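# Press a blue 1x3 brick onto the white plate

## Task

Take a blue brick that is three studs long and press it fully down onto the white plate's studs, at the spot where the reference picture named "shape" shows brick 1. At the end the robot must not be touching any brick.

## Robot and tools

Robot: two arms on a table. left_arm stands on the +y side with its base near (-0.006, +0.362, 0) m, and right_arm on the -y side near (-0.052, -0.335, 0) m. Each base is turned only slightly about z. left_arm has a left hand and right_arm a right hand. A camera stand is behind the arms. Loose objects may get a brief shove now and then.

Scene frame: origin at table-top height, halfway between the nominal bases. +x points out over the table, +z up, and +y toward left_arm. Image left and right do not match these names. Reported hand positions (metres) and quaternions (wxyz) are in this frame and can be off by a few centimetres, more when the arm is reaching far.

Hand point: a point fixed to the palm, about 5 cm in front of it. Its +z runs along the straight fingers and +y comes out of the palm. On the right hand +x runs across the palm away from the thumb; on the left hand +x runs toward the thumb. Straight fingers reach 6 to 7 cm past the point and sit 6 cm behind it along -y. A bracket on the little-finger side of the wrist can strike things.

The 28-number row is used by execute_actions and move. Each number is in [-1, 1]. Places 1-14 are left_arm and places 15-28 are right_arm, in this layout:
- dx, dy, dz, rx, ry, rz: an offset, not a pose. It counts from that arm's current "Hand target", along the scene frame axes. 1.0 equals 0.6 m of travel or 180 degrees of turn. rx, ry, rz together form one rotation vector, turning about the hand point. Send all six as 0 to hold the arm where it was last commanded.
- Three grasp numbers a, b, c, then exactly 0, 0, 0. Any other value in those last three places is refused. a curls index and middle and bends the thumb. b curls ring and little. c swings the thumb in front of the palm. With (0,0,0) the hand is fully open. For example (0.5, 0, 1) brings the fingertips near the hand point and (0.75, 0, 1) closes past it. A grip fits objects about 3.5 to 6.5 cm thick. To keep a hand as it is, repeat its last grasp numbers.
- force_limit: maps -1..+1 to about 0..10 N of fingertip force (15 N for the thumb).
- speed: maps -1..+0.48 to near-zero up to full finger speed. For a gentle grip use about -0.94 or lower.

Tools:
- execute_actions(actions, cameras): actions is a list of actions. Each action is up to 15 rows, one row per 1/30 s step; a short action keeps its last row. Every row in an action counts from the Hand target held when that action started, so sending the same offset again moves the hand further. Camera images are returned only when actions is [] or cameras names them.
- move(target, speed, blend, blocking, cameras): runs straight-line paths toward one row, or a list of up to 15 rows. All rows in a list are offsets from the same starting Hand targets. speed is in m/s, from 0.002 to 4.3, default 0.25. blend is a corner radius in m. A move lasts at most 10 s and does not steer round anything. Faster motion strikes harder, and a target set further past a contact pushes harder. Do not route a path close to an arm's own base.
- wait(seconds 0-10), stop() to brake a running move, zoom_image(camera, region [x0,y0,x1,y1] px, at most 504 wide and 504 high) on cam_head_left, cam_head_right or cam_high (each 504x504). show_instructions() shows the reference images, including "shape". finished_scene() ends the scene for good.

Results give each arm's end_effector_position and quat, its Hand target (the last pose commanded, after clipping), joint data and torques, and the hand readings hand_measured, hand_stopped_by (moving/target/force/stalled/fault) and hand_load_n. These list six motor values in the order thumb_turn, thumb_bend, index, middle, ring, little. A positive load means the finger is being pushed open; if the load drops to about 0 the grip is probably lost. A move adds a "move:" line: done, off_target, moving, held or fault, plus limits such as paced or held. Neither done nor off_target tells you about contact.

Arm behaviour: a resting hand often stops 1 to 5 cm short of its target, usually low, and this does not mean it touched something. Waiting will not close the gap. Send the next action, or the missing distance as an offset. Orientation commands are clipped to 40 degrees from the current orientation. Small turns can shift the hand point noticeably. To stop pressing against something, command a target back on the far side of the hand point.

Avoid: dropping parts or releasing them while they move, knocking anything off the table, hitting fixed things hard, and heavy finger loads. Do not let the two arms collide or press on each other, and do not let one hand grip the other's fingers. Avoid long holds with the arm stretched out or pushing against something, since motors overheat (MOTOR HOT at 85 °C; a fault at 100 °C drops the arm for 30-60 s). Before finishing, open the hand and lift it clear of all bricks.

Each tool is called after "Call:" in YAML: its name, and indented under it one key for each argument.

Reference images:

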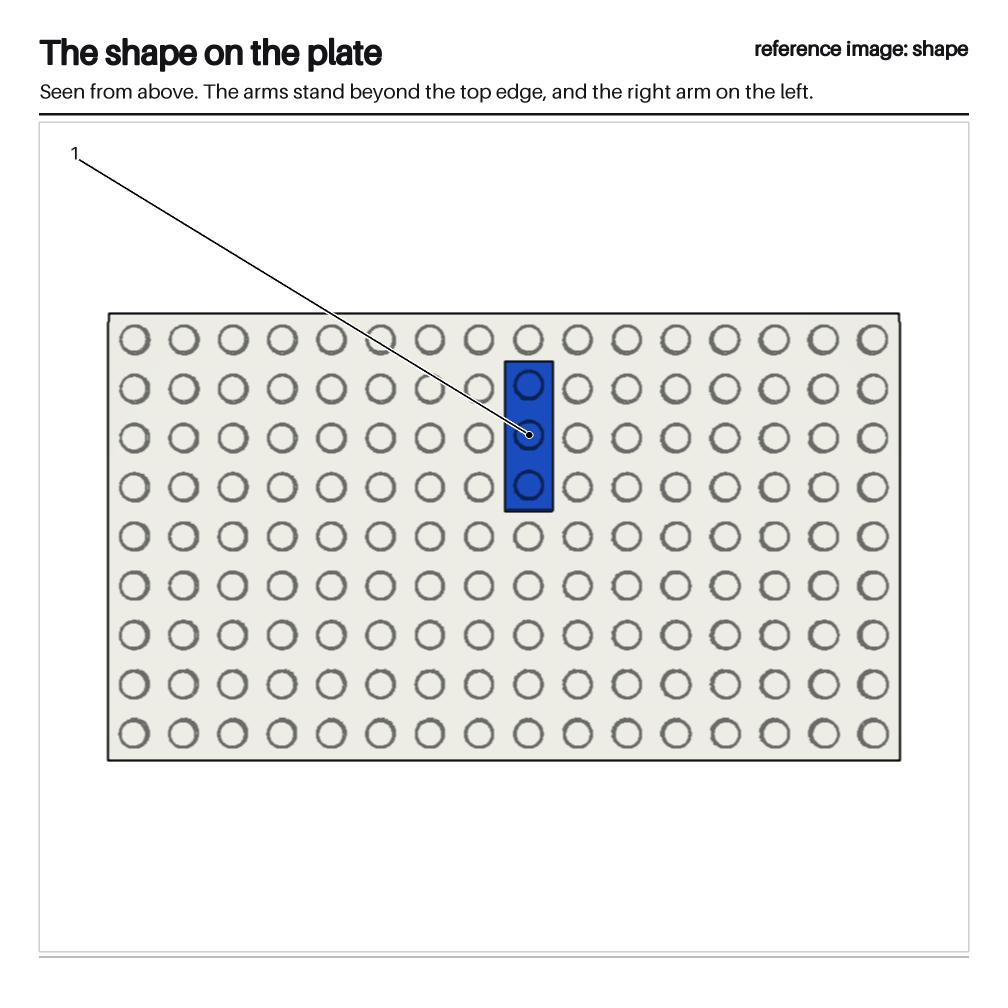

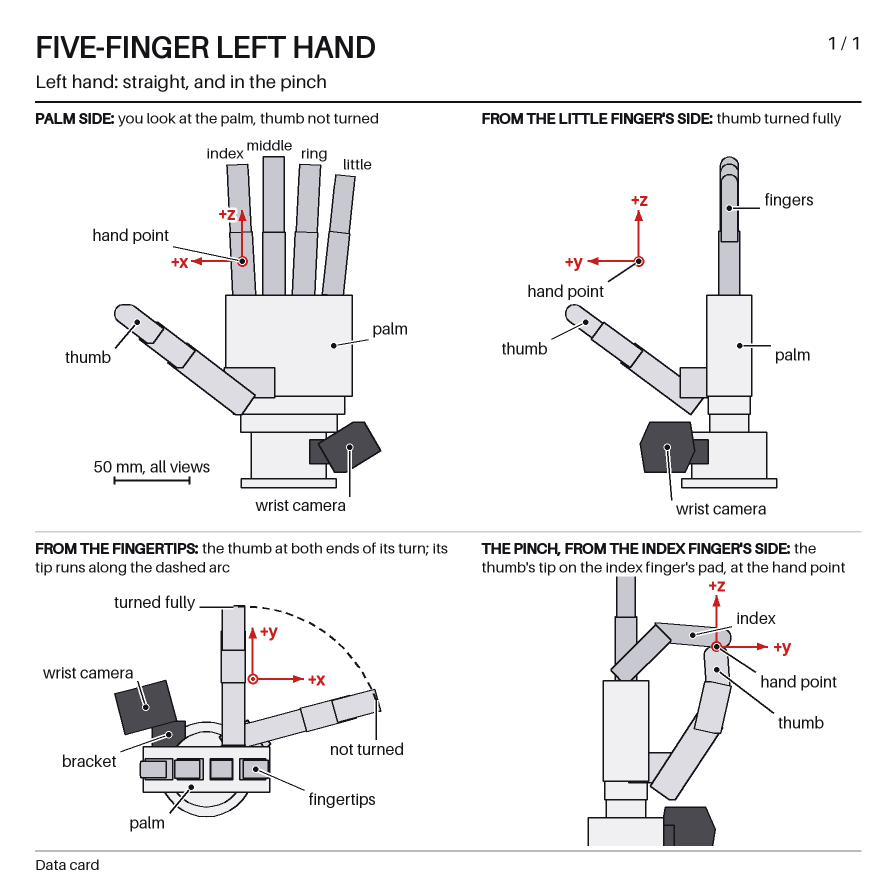

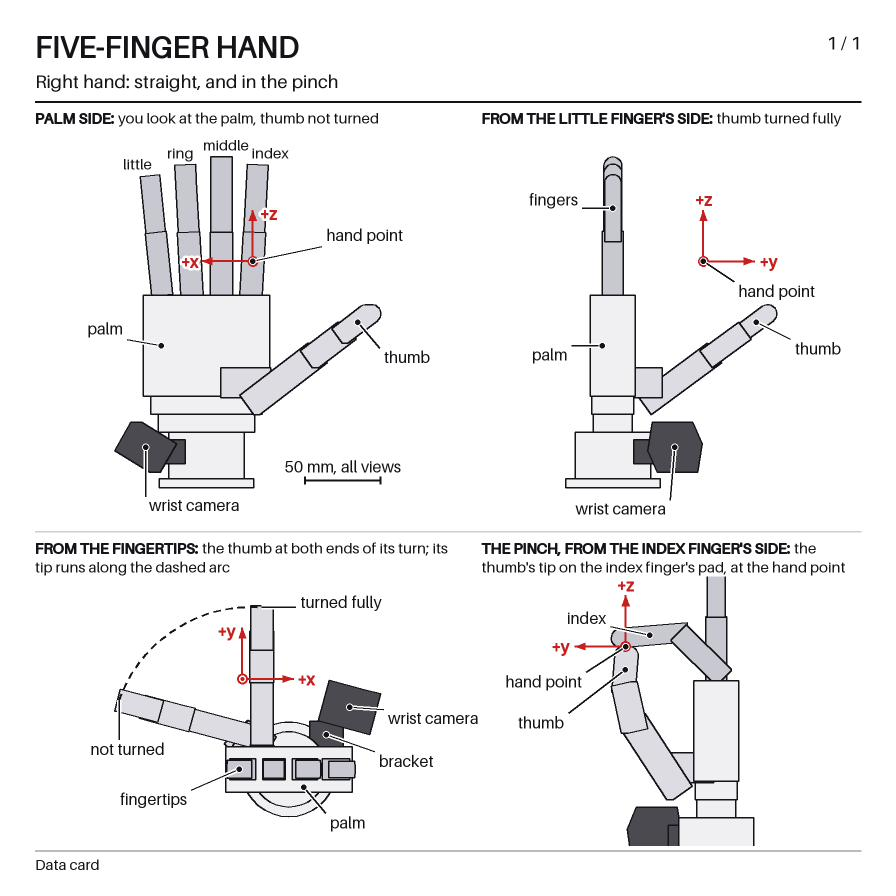

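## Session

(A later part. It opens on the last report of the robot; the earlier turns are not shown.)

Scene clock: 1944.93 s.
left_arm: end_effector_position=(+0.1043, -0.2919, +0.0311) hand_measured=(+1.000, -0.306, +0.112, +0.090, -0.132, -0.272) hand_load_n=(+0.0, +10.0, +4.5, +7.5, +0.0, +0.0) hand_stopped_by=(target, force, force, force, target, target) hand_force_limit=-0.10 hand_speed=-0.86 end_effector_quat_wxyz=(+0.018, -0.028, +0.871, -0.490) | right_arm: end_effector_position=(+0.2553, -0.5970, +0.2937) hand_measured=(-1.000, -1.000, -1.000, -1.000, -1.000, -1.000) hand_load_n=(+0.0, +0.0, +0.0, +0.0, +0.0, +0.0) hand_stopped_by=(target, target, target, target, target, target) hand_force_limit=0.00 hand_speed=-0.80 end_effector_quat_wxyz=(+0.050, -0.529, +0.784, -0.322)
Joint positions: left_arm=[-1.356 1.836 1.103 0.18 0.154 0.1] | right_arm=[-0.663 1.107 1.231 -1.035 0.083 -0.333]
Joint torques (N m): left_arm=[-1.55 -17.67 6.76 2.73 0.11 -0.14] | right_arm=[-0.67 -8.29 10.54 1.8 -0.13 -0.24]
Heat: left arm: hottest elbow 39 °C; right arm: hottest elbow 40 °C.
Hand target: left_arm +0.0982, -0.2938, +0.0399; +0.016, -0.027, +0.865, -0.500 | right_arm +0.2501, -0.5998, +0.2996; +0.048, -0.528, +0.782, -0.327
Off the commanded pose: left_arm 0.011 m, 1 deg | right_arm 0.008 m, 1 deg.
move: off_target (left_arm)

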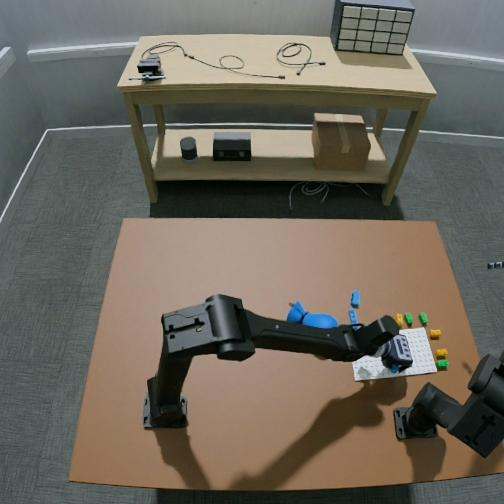

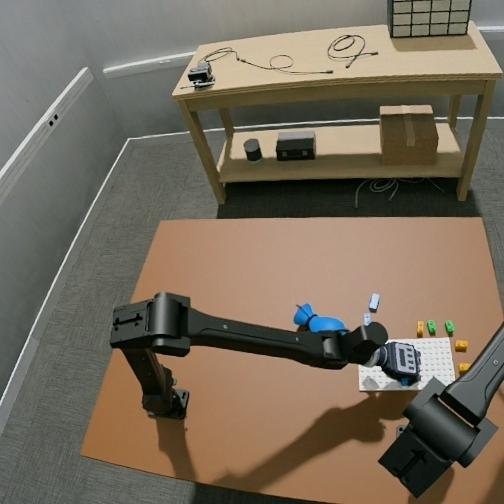

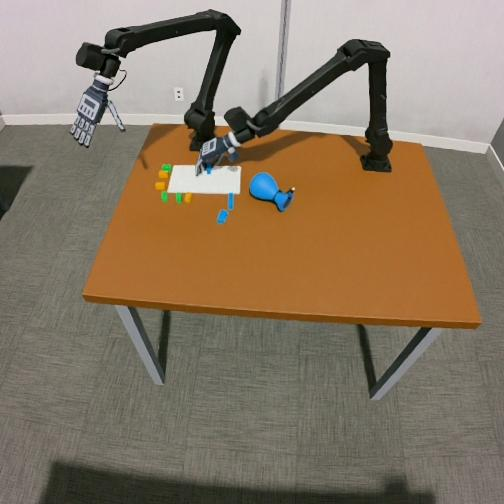

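Call:
move:
  target:
    - [0.033,0.0067,0.025,0,0,0,0.72,0.4,1,0,0,0,-0.1,-0.86,0,0,0,0,0,0,0,0,0,0,0,0,0,-0.8]
    - [0.05,-0.085,0.075,0,0,0,0.72,0.4,1,0,0,0,-0.1,-0.86,0,0,0,0,0,0,0,0,0,0,0,0,0,-0.8]
    - [0.0322,-0.0047,-0.0105,0,0,0,0.72,0.4,1,0,0,0,-0.1,-0.86,0,0,0,0,0,0,0,0,0,0,0,0,0,-0.8]
  speed: [0.06,0.08,0.04]
  blend: [0.01,0,0]
  cameras: ["all"]

Call:
zoom_image:
  camera: "cam_head_left"
  region: [376, 356, 408, 388]

Call:
zoom_image:
  camera: "cam_head_right"
  region: [388, 368, 420, 400]

Call:
zoom_image:
  camera: "cam_high"
  region: [192, 154, 224, 186]

Scene clock: 2036.83 s.
left_arm: end_effector_position=(+0.1119, -0.2980, +0.0306) hand_measured=(+1.000, -0.306, +0.112, +0.090, -0.132, -0.272) hand_load_n=(+0.5, +8.0, +6.0, +7.0, +0.0, +0.0) hand_stopped_by=(target, force, force, force, target, target) hand_force_limit=-0.10 hand_speed=-0.86 end_effector_quat_wxyz=(+0.011, -0.028, +0.869, -0.494) | right_arm: end_effector_position=(+0.2553, -0.5970, +0.2937) hand_measured=(-1.000, -1.000, -1.000, -1.000, -1.000, -1.000) hand_load_n=(+0.0, +0.0, +0.0, +0.0, +0.0, +0.0) hand_stopped_by=(target, target, target, target, target, target) hand_force_limit=0.00 hand_speed=-0.80 end_effector_quat_wxyz=(+0.050, -0.529, +0.784, -0.322)
Joint positions: left_arm=[-1.34 1.855 1.125 0.183 0.181 0.1] | right_arm=[-0.663 1.107 1.231 -1.035 0.083 -0.333]
Joint torques (N m): left_arm=[0.03 -17.26 6.76 2.69 0.15 0.01] | right_arm=[-0.38 -8.12 10.61 1.62 -0.16 -0.22]
Heat: left arm: hottest elbow 40 °C; right arm: hottest elbow 40 °C.
Hand target: left_arm +0.1175, -0.2966, +0.0336; +0.016, -0.027, +0.865, -0.500 | right_arm +0.2501, -0.5998, +0.2996; +0.048, -0.528, +0.782, -0.327
Off the commanded pose: left_arm 0.006 m, 1 deg | right_arm 0.008 m, 1 deg.
move: done

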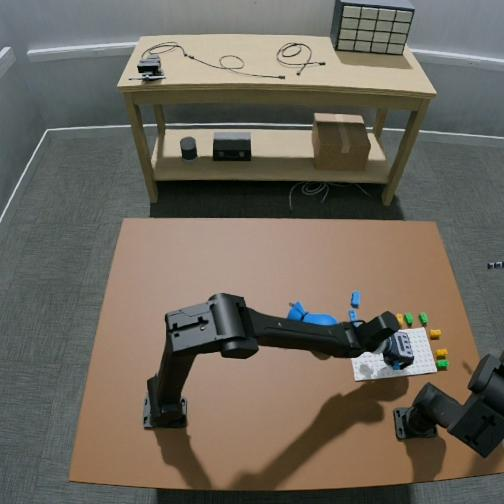

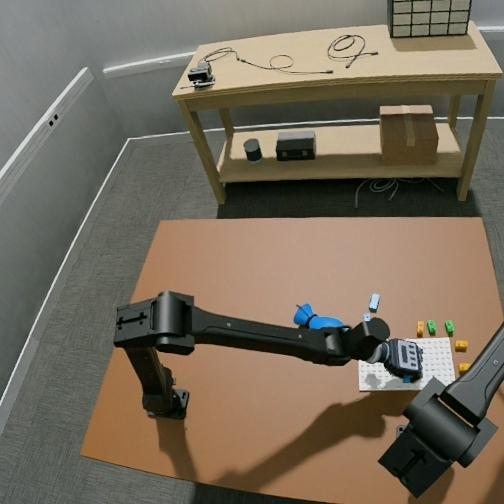

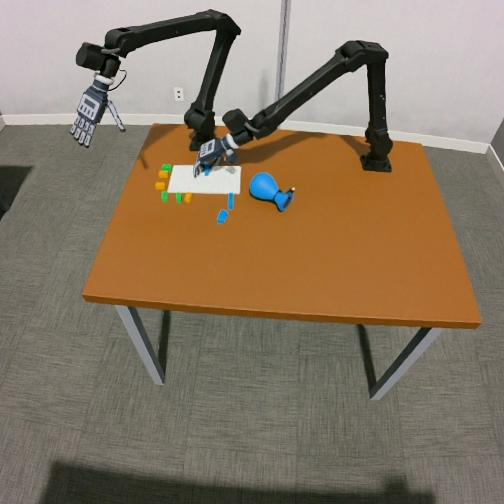

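Scaled by 15.750.

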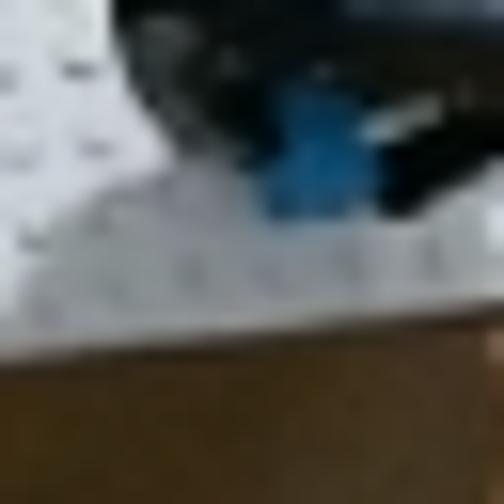

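Scaled by 15.750.

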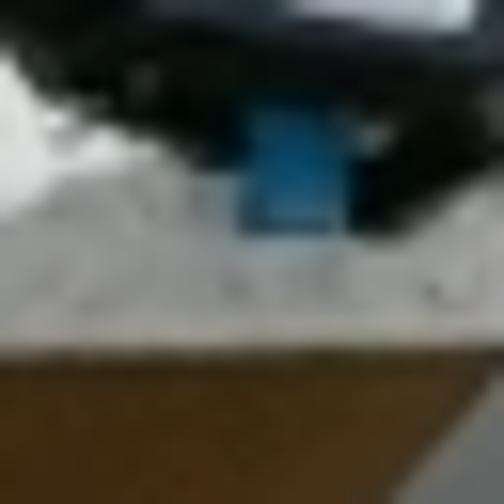

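Scaled by 15.750.

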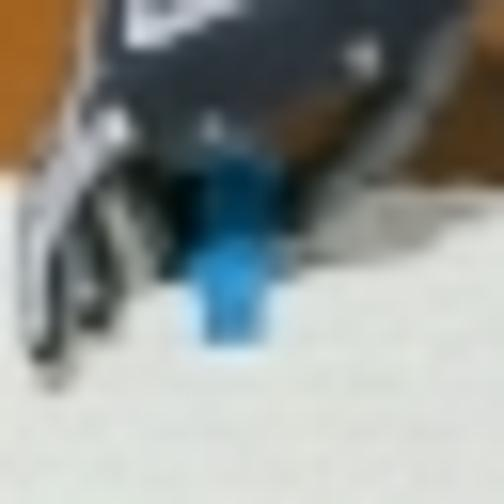

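Call:
move:
  target: [0,0.0083,-0.0033,0,0,0,0.72,0.4,1,0,0,0,-0.1,-0.86,0,0,0,0,0,0,0,0,0,0,0,0,0,-0.8]
  speed: 0.02

Scene clock: 2041.37 s.
left_arm: end_effector_position=(+0.1112, -0.2962, +0.0305) hand_measured=(+1.000, -0.306, +0.112, +0.090, -0.132, -0.272) hand_load_n=(-0.5, +8.5, +5.5, +8.0, +0.0, +0.0) hand_stopped_by=(target, force, force, force, target, target) hand_force_limit=-0.10 hand_speed=-0.86 end_effector_quat_wxyz=(+0.012, -0.027, +0.867, -0.497) | right_arm: end_effector_position=(+0.2553, -0.5970, +0.2937) hand_measured=(-1.000, -1.000, -1.000, -1.000, -1.000, -1.000) hand_load_n=(+0.0, +0.0, +0.0, +0.0, +0.0, +0.0) hand_stopped_by=(target, target, target, target, target, target) hand_force_limit=0.00 hand_speed=-0.80 end_effector_quat_wxyz=(+0.050, -0.529, +0.784, -0.322)
Joint positions: left_arm=[-1.34 1.851 1.113 0.199 0.182 0.1] | right_arm=[-0.663 1.107 1.231 -1.035 0.083 -0.333]
Joint torques (N m): left_arm=[0.26 -17.32 6.41 2.51 0.19 0.02] | right_arm=[-0.67 -7.77 10.76 1.73 -0.18 -0.2]
Heat: left arm: hottest elbow 40 °C; right arm: hottest elbow 40 °C.
Hand target: left_arm +0.1175, -0.2916, +0.0316; +0.016, -0.027, +0.865, -0.500 | right_arm +0.2501, -0.5998, +0.2996; +0.048, -0.528, +0.782, -0.327
Off the commanded pose: left_arm 0.008 m, 1 deg | right_arm 0.008 m, 1 deg.
move: done

Call:
move:
  target: [0,0.0067,0,0,0,0,0.72,0.4,1,0,0,0,-0.1,-0.86,0,0,0,0,0,0,0,0,0,0,0,0,0,-0.8]
  speed: 0.02
  cameras: ["all"]

Call:
zoom_image:
  camera: "cam_head_left"
  region: [376, 356, 408, 388]

Call:
zoom_image:
  camera: "cam_head_right"
  region: [388, 368, 420, 400]

Call:
zoom_image:
  camera: "cam_high"
  region: [192, 154, 224, 186]

Scene clock: 2046.17 s.
left_arm: end_effector_position=(+0.1107, -0.2937, +0.0291) hand_measured=(+1.000, -0.306, +0.112, +0.090, -0.132, -0.272) hand_load_n=(-0.5, +10.0, +4.0, +9.0, +0.0, +0.0) hand_stopped_by=(target, force, force, force, target, target) hand_force_limit=-0.10 hand_speed=-0.86 end_effector_quat_wxyz=(+0.011, -0.026, +0.867, -0.498) | right_arm: end_effector_position=(+0.2553, -0.5970, +0.2937) hand_measured=(-1.000, -1.000, -1.000, -1.000, -1.000, -1.000) hand_load_n=(+0.0, -0.5, +0.0, +0.0, +0.0, +0.0) hand_stopped_by=(target, target, target, target, target, target) hand_force_limit=0.00 hand_speed=-0.80 end_effector_quat_wxyz=(+0.050, -0.529, +0.784, -0.322)
Joint positions: left_arm=[-1.339 1.849 1.103 0.207 0.184 0.102] | right_arm=[-0.663 1.107 1.231 -1.035 0.083 -0.333]
Joint torques (N m): left_arm=[0.38 -17.73 6.17 2.28 0.17 0.01] | right_arm=[-0.73 -8.12 10.62 1.68 -0.14 -0.25]
Heat: left arm: hottest elbow 40 °C; right arm: hottest elbow 40 °C.
Hand target: left_arm +0.1176, -0.2875, +0.0315; +0.016, -0.027, +0.866, -0.500 | right_arm +0.2501, -0.5998, +0.2996; +0.048, -0.528, +0.782, -0.327
Off the commanded pose: left_arm 0.009 m, 1 deg | right_arm 0.008 m, 1 deg.
move: done

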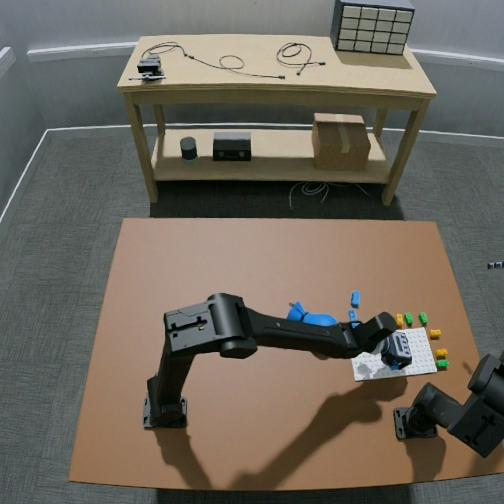

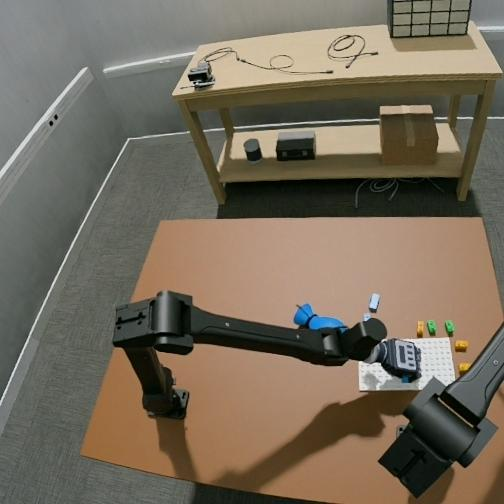

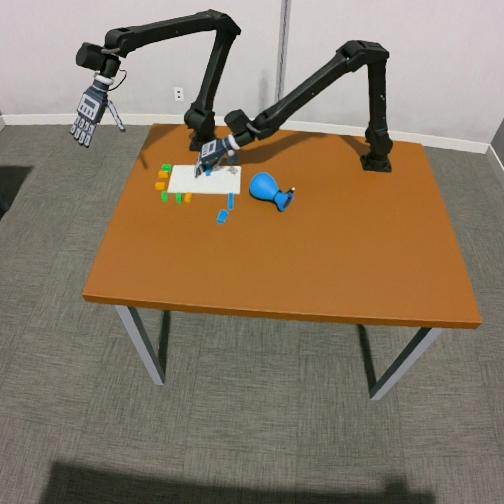

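Scaled by 15.750.

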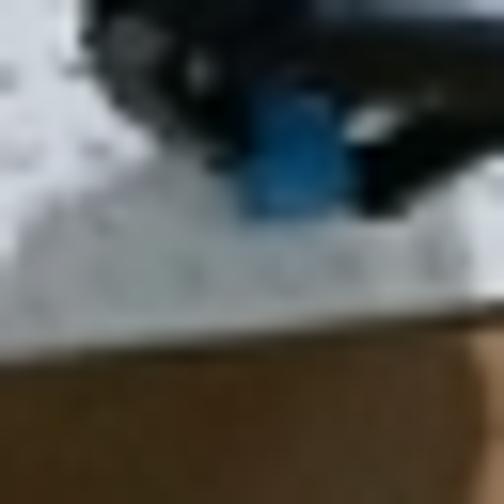

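Scaled by 15.750.

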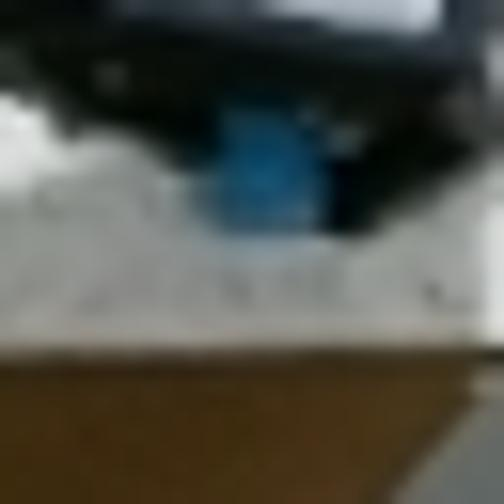

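Scaled by 15.750.

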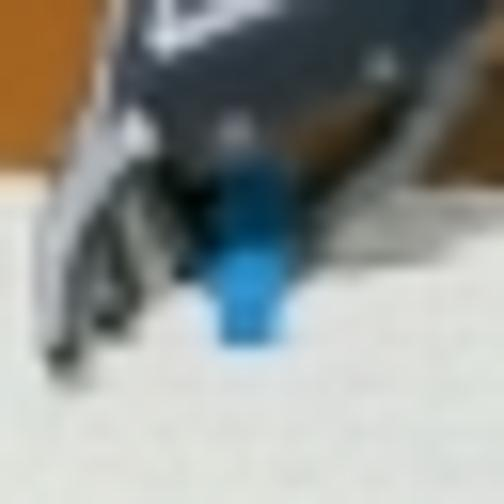

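Call:
move:
  target: [0,-0.008,-0.05,0,0,0,0.72,0.4,1,0,0,0,-0.1,-0.86,0,0,0,0,0,0,0,0,0,0,0,0,0,-0.8]
  speed: 0.03

Scene clock: 2051.93 s.
left_arm: end_effector_position=(+0.1109, -0.2946, +0.0264) hand_measured=(+1.000, -0.306, +0.112, +0.090, -0.132, -0.272) hand_load_n=(-1.0, +7.0, +4.0, +7.0, +0.0, +0.0) hand_stopped_by=(target, force, force, force, target, target) hand_force_limit=-0.10 hand_speed=-0.86 end_effector_quat_wxyz=(+0.013, -0.024, +0.860, -0.509) | right_arm: end_effector_position=(+0.2553, -0.5970, +0.2937) hand_measured=(-1.000, -1.000, -1.000, -1.000, -1.000, -1.000) hand_load_n=(+0.0, +0.0, +0.0, +0.0, +0.0, +0.0) hand_stopped_by=(target, target, target, target, target, target) hand_force_limit=0.00 hand_speed=-0.80 end_effector_quat_wxyz=(+0.050, -0.529, +0.784, -0.322)
Joint positions: left_arm=[-1.339 1.856 1.086 0.258 0.186 0.102] | right_arm=[-0.663 1.107 1.231 -1.035 0.083 -0.333]
Joint torques (N m): left_arm=[0.09 -12.69 6.93 2.99 0.03 0] | right_arm=[-0.09 -8.18 10.66 1.65 -0.12 -0.24]
Heat: left arm: hottest elbow 40 °C; right arm: hottest elbow 40 °C.
Hand target: left_arm +0.1176, -0.2924, +0.0014; +0.016, -0.027, +0.866, -0.500 | right_arm +0.2501, -0.5998, +0.2996; +0.048, -0.528, +0.782, -0.327
Off the commanded pose: left_arm 0.026 m, 1 deg | right_arm 0.008 m, 1 deg.
move: off_target (left_arm)

Call:
wait:
  seconds: 0
  cameras: ["all"]

Call:
zoom_image:
  camera: "cam_head_left"
  region: [376, 356, 408, 388]

Call:
zoom_image:
  camera: "cam_head_right"
  region: [388, 368, 420, 400]

Call:
zoom_image:
  camera: "cam_high"
  region: [192, 154, 224, 186]

Scene clock: 2056.00 s.
left_arm: end_effector_position=(+0.1108, -0.2945, +0.0263) hand_measured=(+1.000, -0.306, +0.112, +0.090, -0.132, -0.272) hand_load_n=(-0.5, +7.0, +4.0, +7.0, +0.0, +0.0) hand_stopped_by=(target, force, force, force, target, target) hand_force_limit=-0.10 hand_speed=-0.86 end_effector_quat_wxyz=(+0.013, -0.024, +0.860, -0.509) | right_arm: end_effector_position=(+0.2553, -0.5970, +0.2937) hand_measured=(-1.000, -1.000, -1.000, -1.000, -1.000, -1.000) hand_load_n=(+0.0, +0.0, +0.0, +0.0, +0.0, +0.0) hand_stopped_by=(target, target, target, target, target, target) hand_force_limit=0.00 hand_speed=-0.80 end_effector_quat_wxyz=(+0.050, -0.529, +0.784, -0.322)
Joint positions: left_arm=[-1.339 1.856 1.085 0.259 0.186 0.102] | right_arm=[-0.663 1.107 1.231 -1.035 0.083 -0.333]
Joint torques (N m): left_arm=[0.09 -12.69 6.98 3 0.03 0] | right_arm=[-0.73 -7.94 10.66 1.8 -0.16 -0.23]
Heat: left arm: hottest elbow 39 °C; right arm: hottest elbow 40 °C.
Hand target: left_arm +0.1176, -0.2923, +0.0013; +0.016, -0.027, +0.866, -0.500 | right_arm +0.2501, -0.5998, +0.2996; +0.048, -0.528, +0.782, -0.327
Off the commanded pose: left_arm 0.026 m, 1 deg | right_arm 0.008 m, 1 deg.

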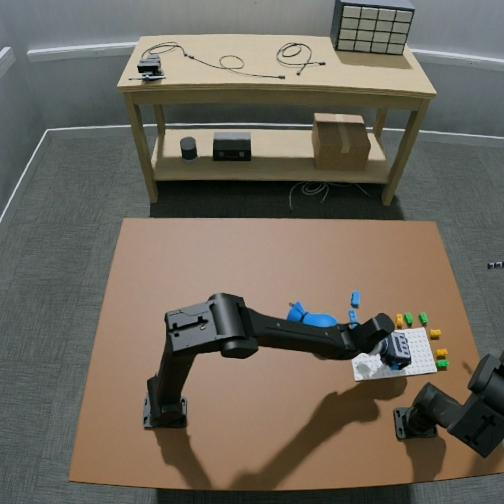

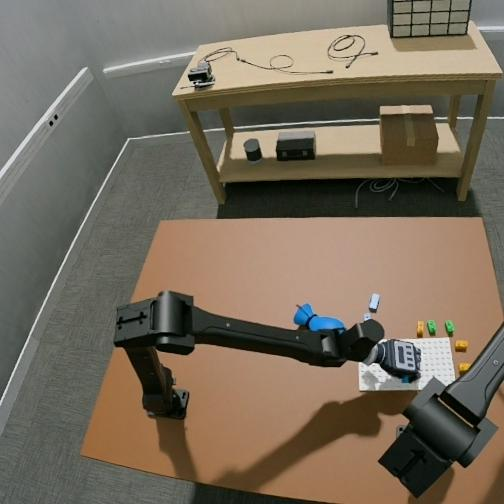

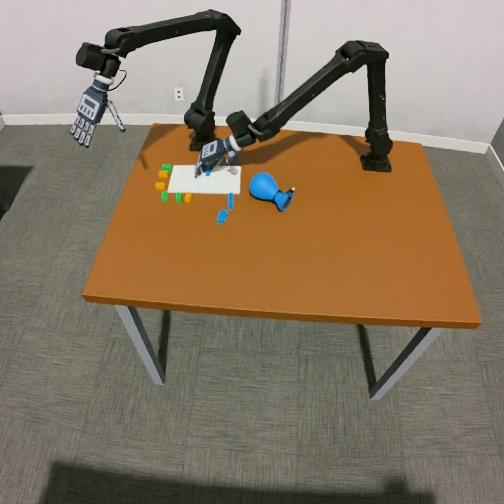

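Scaled by 15.750.

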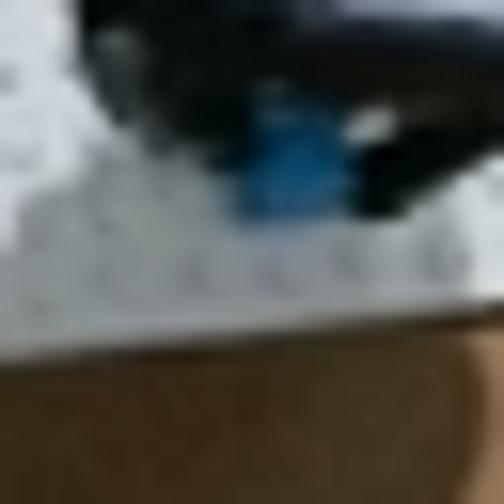

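Scaled by 15.750.

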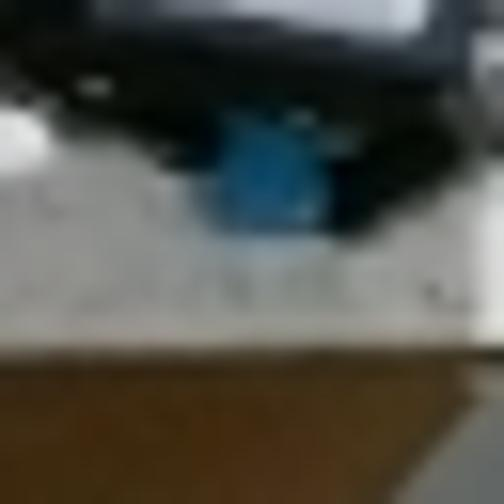

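Scaled by 15.750.

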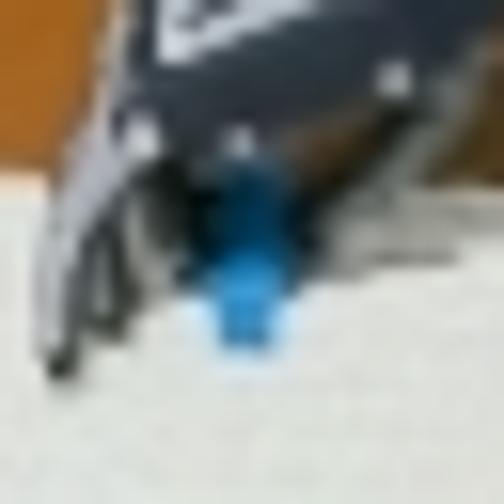

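Call:
move:
  target: [0,-0.004,-0.025,0,0,0,0.72,0.4,1,0,0,0,-0.1,-0.86,0,0,0,0,0,0,0,0,0,0,0,0,0,-0.8]
  speed: 0.03

Scene clock: 2072.30 s.
left_arm: end_effector_position=(+0.1110, -0.2950, +0.0258) hand_measured=(+1.000, -0.306, +0.112, +0.090, -0.132, -0.272) hand_load_n=(-0.5, +5.5, +5.0, +4.5, +0.0, +0.0) hand_stopped_by=(target, force, force, force, target, target) hand_force_limit=-0.10 hand_speed=-0.86 end_effector_quat_wxyz=(+0.013, -0.022, +0.856, -0.516) | right_arm: end_effector_position=(+0.2553, -0.5970, +0.2937) hand_measured=(-1.000, -1.000, -1.000, -1.000, -1.000, -1.000) hand_load_n=(-0.5, +0.0, +0.0, +0.0, +0.0, +0.0) hand_stopped_by=(target, target, target, target, target, target) hand_force_limit=0.00 hand_speed=-0.80 end_effector_quat_wxyz=(+0.050, -0.529, +0.784, -0.322)
Joint positions: left_arm=[-1.337 1.859 1.077 0.286 0.19 0.102] | right_arm=[-0.663 1.107 1.231 -1.035 0.083 -0.333]
Joint torques (N m): left_arm=[-0.09 -10.34 7.27 3.26 -0.14 0] | right_arm=[-0.56 -8.18 10.66 1.62 -0.15 -0.21]
Heat: left arm: hottest elbow 39 °C; right arm: hottest elbow 40 °C.
Hand target: left_arm +0.1176, -0.2947, -0.0135; +0.016, -0.027, +0.866, -0.500 | right_arm +0.2501, -0.5998, +0.2996; +0.048, -0.528, +0.782, -0.327
Off the commanded pose: left_arm 0.040 m, 2 deg | right_arm 0.008 m, 1 deg.
move: off_target (left_arm)

Call:
move:
  target: [0,0.0105,0.0527,0,0,0,0.72,0.4,1,0,0,0,-0.1,-0.86,0,0,0,0,0,0,0,0,0,0,0,0,0,-0.8]
  speed: 0.05

Scene clock: 2079.70 s.
left_arm: end_effector_position=(+0.1108, -0.2938, +0.0260) hand_measured=(+1.000, -0.306, +0.112, +0.090, -0.132, -0.272) hand_load_n=(-0.5, +7.5, +5.5, +7.0, +0.0, +0.0) hand_stopped_by=(target, force, force, force, target, target) hand_force_limit=-0.10 hand_speed=-0.86 end_effector_quat_wxyz=(+0.013, -0.023, +0.858, -0.514) | right_arm: end_effector_position=(+0.2553, -0.5970, +0.2937) hand_measured=(-1.000, -1.000, -1.000, -1.000, -1.000, -1.000) hand_load_n=(+0.0, +0.0, +0.0, +0.0, +0.0, +0.0) hand_stopped_by=(target, target, target, target, target, target) hand_force_limit=0.00 hand_speed=-0.80 end_effector_quat_wxyz=(+0.050, -0.529, +0.784, -0.322)
Joint positions: left_arm=[-1.337 1.856 1.076 0.278 0.19 0.102] | right_arm=[-0.663 1.107 1.231 -1.035 0.083 -0.333]
Joint torques (N m): left_arm=[-0.09 -15.5 7.51 0.68 -0.01 0.01] | right_arm=[-0.67 -8 10.69 1.69 -0.14 -0.21]
Heat: left arm: hottest elbow 40 °C; right arm: hottest elbow 40 °C.
Hand target: left_arm +0.1175, -0.2885, +0.0183; +0.016, -0.027, +0.865, -0.500 | right_arm +0.2501, -0.5998, +0.2996; +0.048, -0.528, +0.782, -0.327
Off the commanded pose: left_arm 0.012 m, 2 deg | right_arm 0.008 m, 1 deg.
move: off_target (left_arm)

Call:
execute_actions:
  actions:
    - [[0,0,0,0,0,0,0,0,1,0,0,0,-0.1,-0.5,0,0,0,0,0,0,0,0,0,0,0,0,0,-0.8]]
    - [[0,0,0,0,0,0,0,0,1,0,0,0,-0.1,-0.5,0,0,0,0,0,0,0,0,0,0,0,0,0,-0.8]]
  cameras: ["all"]

Call:
zoom_image:
  camera: "cam_head_left"
  region: [376, 356, 408, 388]

Call:
zoom_image:
  camera: "cam_head_right"
  region: [388, 368, 420, 400]

Call:
zoom_image:
  camera: "cam_high"
  region: [192, 154, 224, 186]

Scene clock: 2086.80 s.
left_arm: end_effector_position=(+0.1131, -0.2914, +0.0285) hand_measured=(+1.000, -0.648, -1.000, -1.000, -1.000, -1.000) hand_load_n=(-1.5, -6.5, +0.0, +0.0, +0.0, -0.5) hand_stopped_by=(target, target, target, target, target, target) hand_force_limit=-0.10 hand_speed=-0.50 end_effector_quat_wxyz=(+0.014, -0.026, +0.860, -0.510) | right_arm: end_effector_position=(+0.2553, -0.5970, +0.2937) hand_measured=(-1.000, -1.000, -1.000, -1.000, -1.000, -1.000) hand_load_n=(+0.0, +0.0, +0.0, +0.0, +0.0, +0.0) hand_stopped_by=(target, target, target, target, target, target) hand_force_limit=0.00 hand_speed=-0.80 end_effector_quat_wxyz=(+0.050, -0.529, +0.784, -0.322)
Joint positions: left_arm=[-1.334 1.847 1.077 0.26 0.188 0.102] | right_arm=[-0.663 1.107 1.231 -1.035 0.083 -0.333]
Joint torques (N m): left_arm=[-0.15 -15.03 7.51 1.44 0.04 0.01] | right_arm=[-0.21 -8.41 10.74 1.54 -0.14 -0.25]
Heat: left arm: hottest elbow 40 °C; right arm: hottest elbow 40 °C.
Hand target: left_arm +0.1177, -0.2883, +0.0180; +0.016, -0.027, +0.866, -0.500 | right_arm +0.2501, -0.5998, +0.2996; +0.048, -0.528, +0.782, -0.327
Off the commanded pose: left_arm 0.012 m, 1 deg | right_arm 0.008 m, 1 deg.

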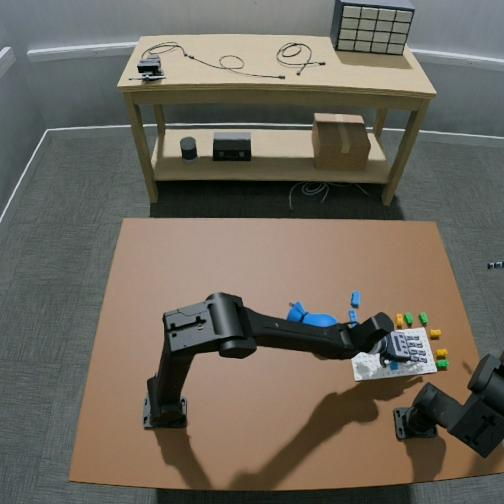

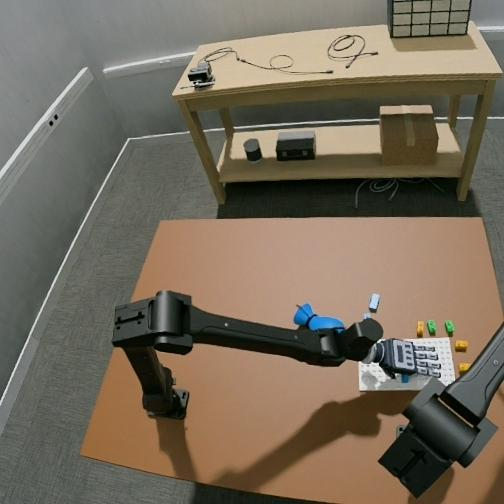

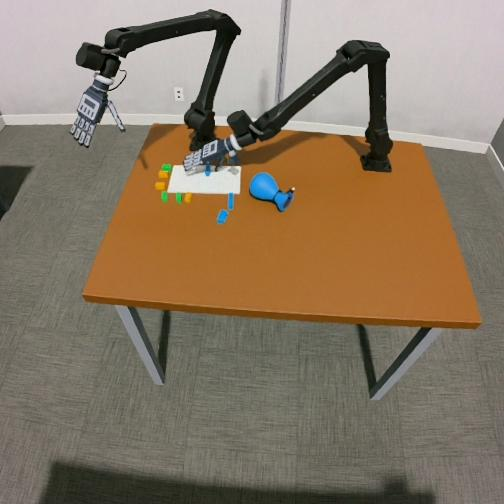

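Scaled by 15.750.

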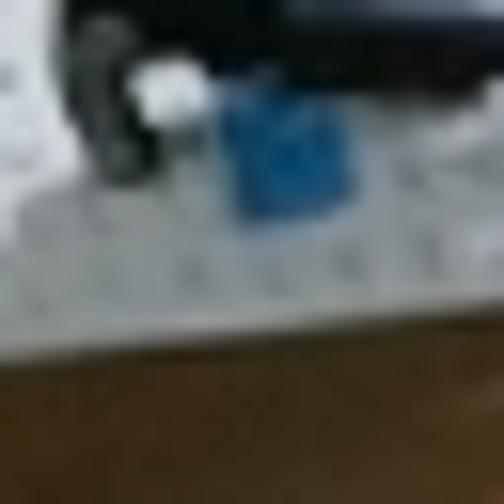

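Scaled by 15.750.

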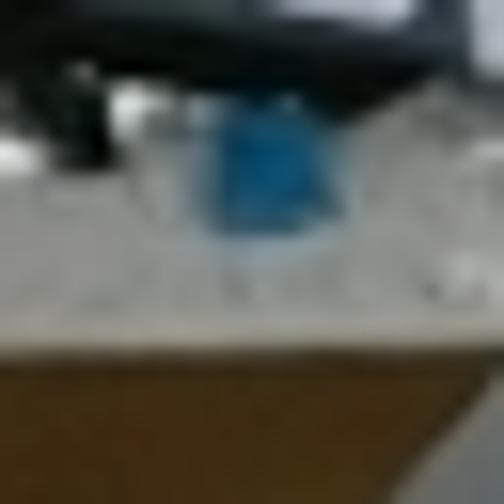

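Scaled by 15.750.

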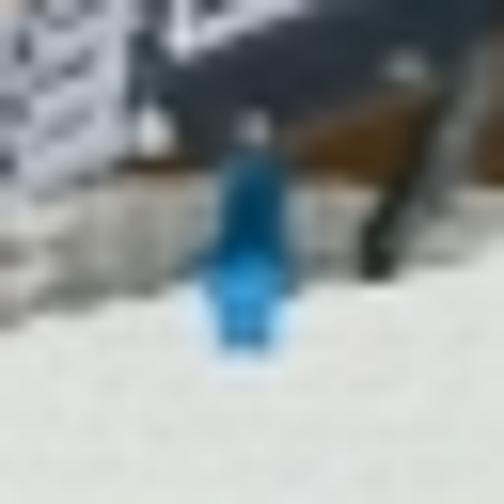

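Call:
move:
  target:
    - [0,0.01,0.05,0,0,0,0,0,1,0,0,0,-0.1,-0.5,0,0,0,0,0,0,0,0,0,0,0,0,0,-0.8]
    - [0,0.12,0.25,0,0,0,0,0,1,0,0,0,-0.1,-0.5,0,0,0,0,0,0,0,0,0,0,0,0,0,-0.8]
  speed: [0.06,0.15]
  blend: [0.01,0]
  cameras: ["all"]

Call:
zoom_image:
  camera: "cam_head_left"
  region: [376, 356, 408, 388]

Call:
zoom_image:
  camera: "cam_head_right"
  region: [388, 364, 420, 396]

Call:
zoom_image:
  camera: "cam_high"
  region: [192, 154, 224, 186]

Scene clock: 2099.97 s.
left_arm: end_effector_position=(+0.1114, -0.2207, +0.1659) hand_measured=(+1.000, -0.648, -1.000, -1.000, -1.000, -1.000) hand_load_n=(+0.0, +0.0, +0.0, +0.0, +0.0, +0.0) hand_stopped_by=(target, target, target, target, target, target) hand_force_limit=-0.10 hand_speed=-0.50 end_effector_quat_wxyz=(+0.012, -0.028, +0.865, -0.502) | right_arm: end_effector_position=(+0.2553, -0.5970, +0.2937) hand_measured=(-1.000, -1.000, -1.000, -1.000, -1.000, -1.000) hand_load_n=(-0.5, +0.0, +0.0, +0.0, +0.0, +0.0) hand_stopped_by=(target, target, target, target, target, target) hand_force_limit=0.00 hand_speed=-0.80 end_effector_quat_wxyz=(+0.050, -0.529, +0.784, -0.322)
Joint positions: left_arm=[-1.296 1.478 1.04 -0.097 0.221 0.12] | right_arm=[-0.663 1.107 1.231 -1.035 0.083 -0.333]
Joint torques (N m): left_arm=[0.32 -13.16 8.61 1.5 0.21 0.05] | right_arm=[-0.5 -8.76 10.59 1.7 -0.16 -0.24]
Heat: left arm: hottest elbow 40 °C; right arm: hottest elbow 40 °C.
Hand target: left_arm +0.1176, -0.2164, +0.1681; +0.016, -0.027, +0.866, -0.500 | right_arm +0.2501, -0.5998, +0.2996; +0.048, -0.528, +0.782, -0.327
Off the commanded pose: left_arm 0.008 m, 1 deg | right_arm 0.008 m, 1 deg.
move: done

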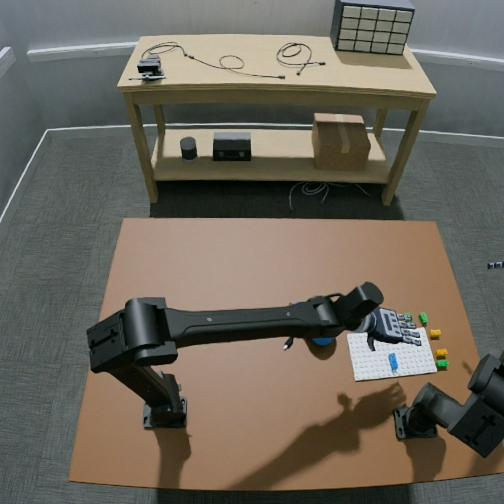

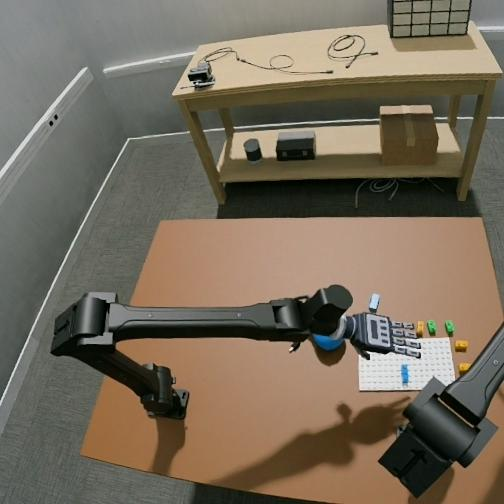

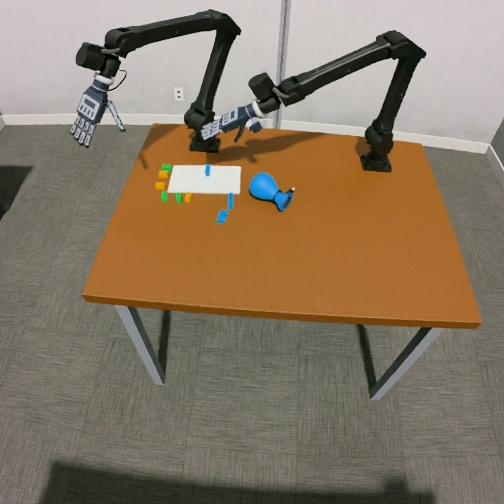

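Scaled by 15.750.

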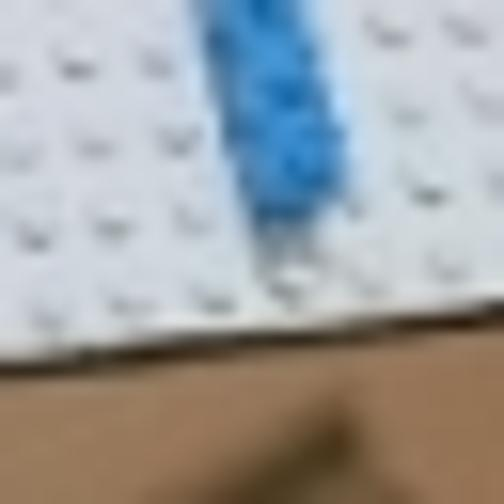

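Scaled by 15.750.

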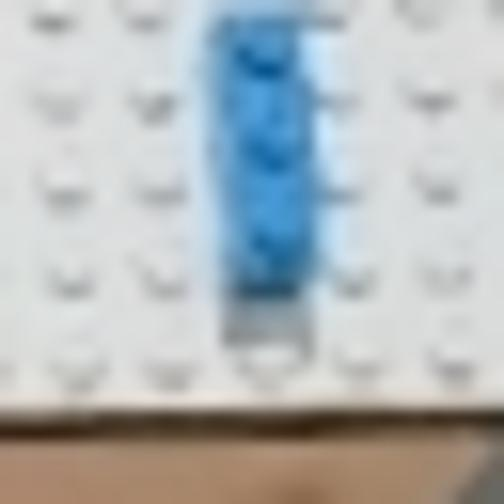

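Scaled by 15.750.

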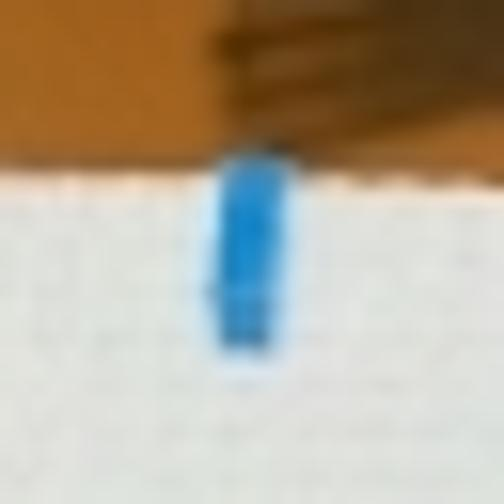

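Call:
zoom_image:
  camera: "cam_head_right"
  region: [396, 362, 414, 380]

Call:
zoom_image:
  camera: "cam_head_right"
  region: [396, 374, 414, 392]

Call:
zoom_image:
  camera: "cam_head_left"
  region: [384, 350, 404, 370]

Call:
zoom_image:
  camera: "cam_head_left"
  region: [384, 362, 404, 382]

Call:
zoom_image:
  camera: "cam_high"
  region: [198, 160, 218, 180]

Scaled by 28.000.

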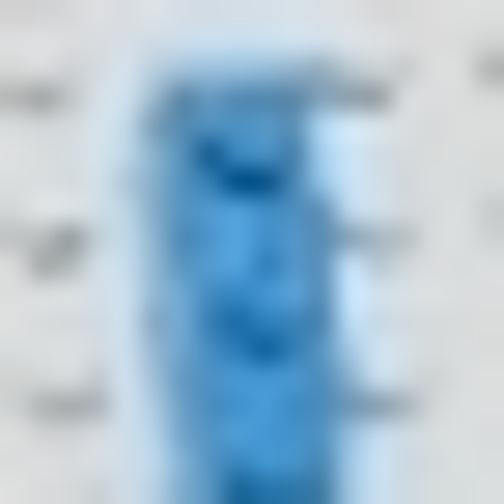

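Scaled by 28.000.

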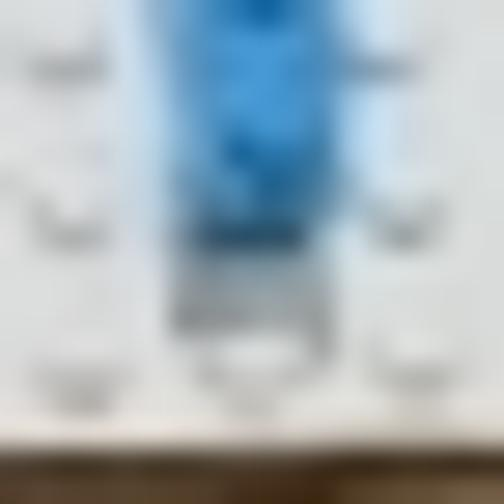

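Scaled by 25.200.

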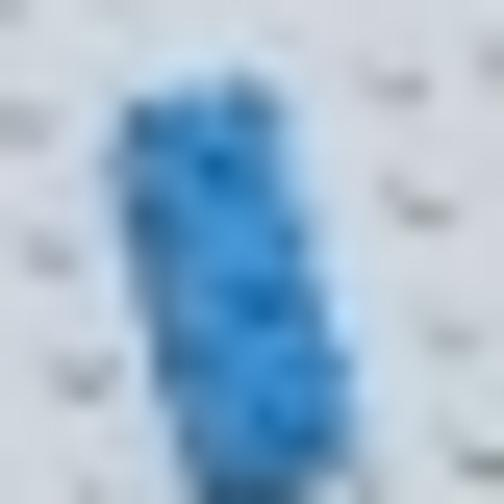

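Scaled by 25.200.

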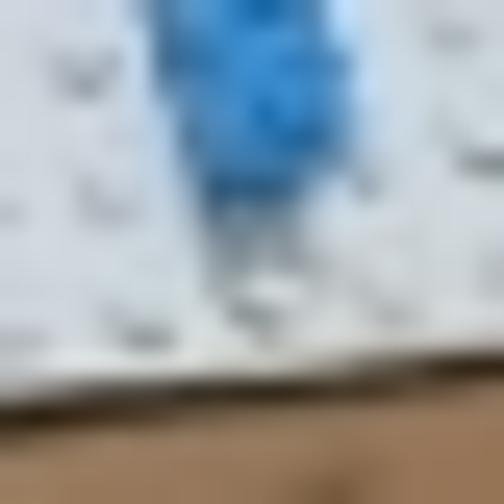

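Scaled by 25.200.

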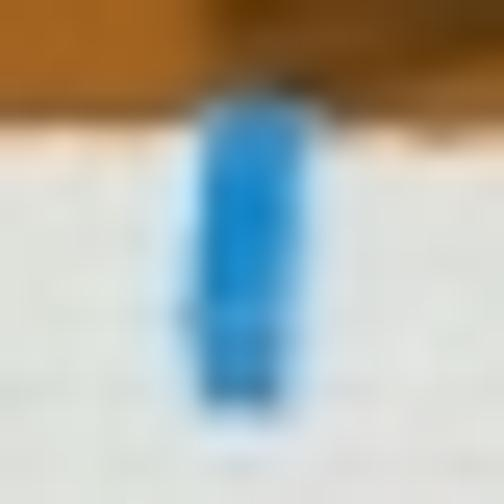

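Call:
move:
  target:
    - [0.0173,-0.1977,-0.0802,0,0,0,0.5,0.4,1,0,0,0,-0.1,-0.5,0,0,0,0,0,0,0,0,0,0,0,0,0,-0.8]
    - [0.0007,-0.134,-0.155,0,0,0,0.5,0.4,1,0,0,0,-0.1,-0.5,0,0,0,0,0,0,0,0,0,0,0,0,0,-0.8]
  speed: [0.12,0.06]
  cameras: ["all"]

Scene clock: 2169.63 s.
left_arm: end_effector_position=(+0.1233, -0.2914, +0.0662) hand_measured=(+1.000, -0.396, -0.080, -0.050, -0.166, -0.250) hand_load_n=(+0.0, +0.0, +0.0, +0.0, +0.0, +0.0) hand_stopped_by=(target, target, target, target, target, target) hand_force_limit=-0.10 hand_speed=-0.50 end_effector_quat_wxyz=(+0.017, -0.028, +0.873, -0.487) | right_arm: end_effector_position=(+0.2553, -0.5970, +0.2937) hand_measured=(-1.000, -1.000, -1.000, -1.000, -1.000, -1.000) hand_load_n=(+0.0, +0.0, +0.0, +0.0, +0.0, +0.0) hand_stopped_by=(target, target, target, target, target, target) hand_force_limit=0.00 hand_speed=-0.80 end_effector_quat_wxyz=(+0.050, -0.529, +0.784, -0.322)
Joint positions: left_arm=[-1.321 1.787 1.151 0.073 0.185 0.119] | right_arm=[-0.663 1.107 1.231 -1.035 0.083 -0.333]
Joint torques (N m): left_arm=[-1.55 -16.97 7.71 2.96 0.04 -0.15] | right_arm=[-0.67 -8.06 10.71 1.78 -0.14 -0.24]
Heat: left arm: hottest elbow 41 °C; right arm: hottest elbow 40 °C.
Hand target: left_arm +0.1181, -0.2968, +0.0750; +0.016, -0.027, +0.866, -0.500 | right_arm +0.2501, -0.5998, +0.2996; +0.048, -0.528, +0.782, -0.327
Off the commanded pose: left_arm 0.012 m, 2 deg | right_arm 0.008 m, 1 deg.
move: off_target (left_arm)

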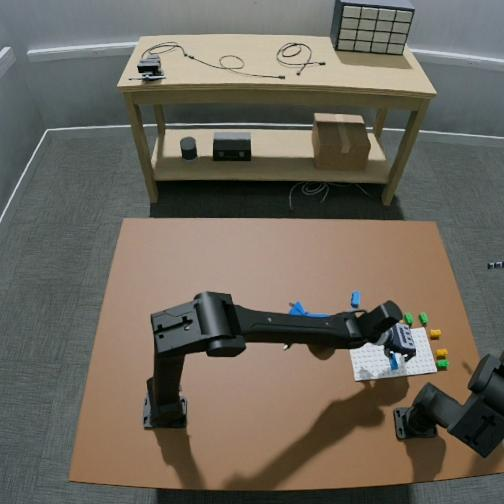

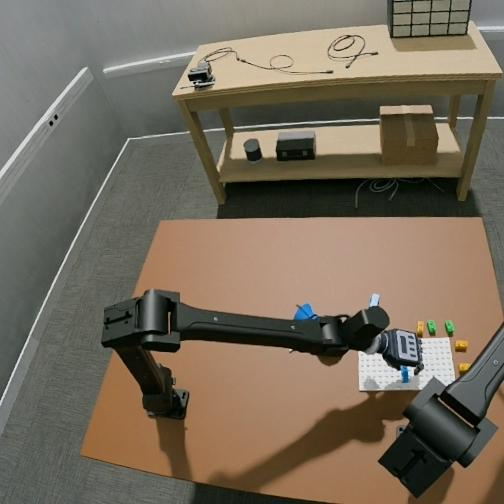

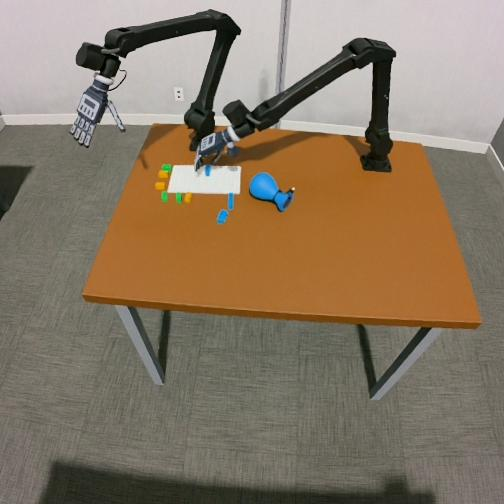

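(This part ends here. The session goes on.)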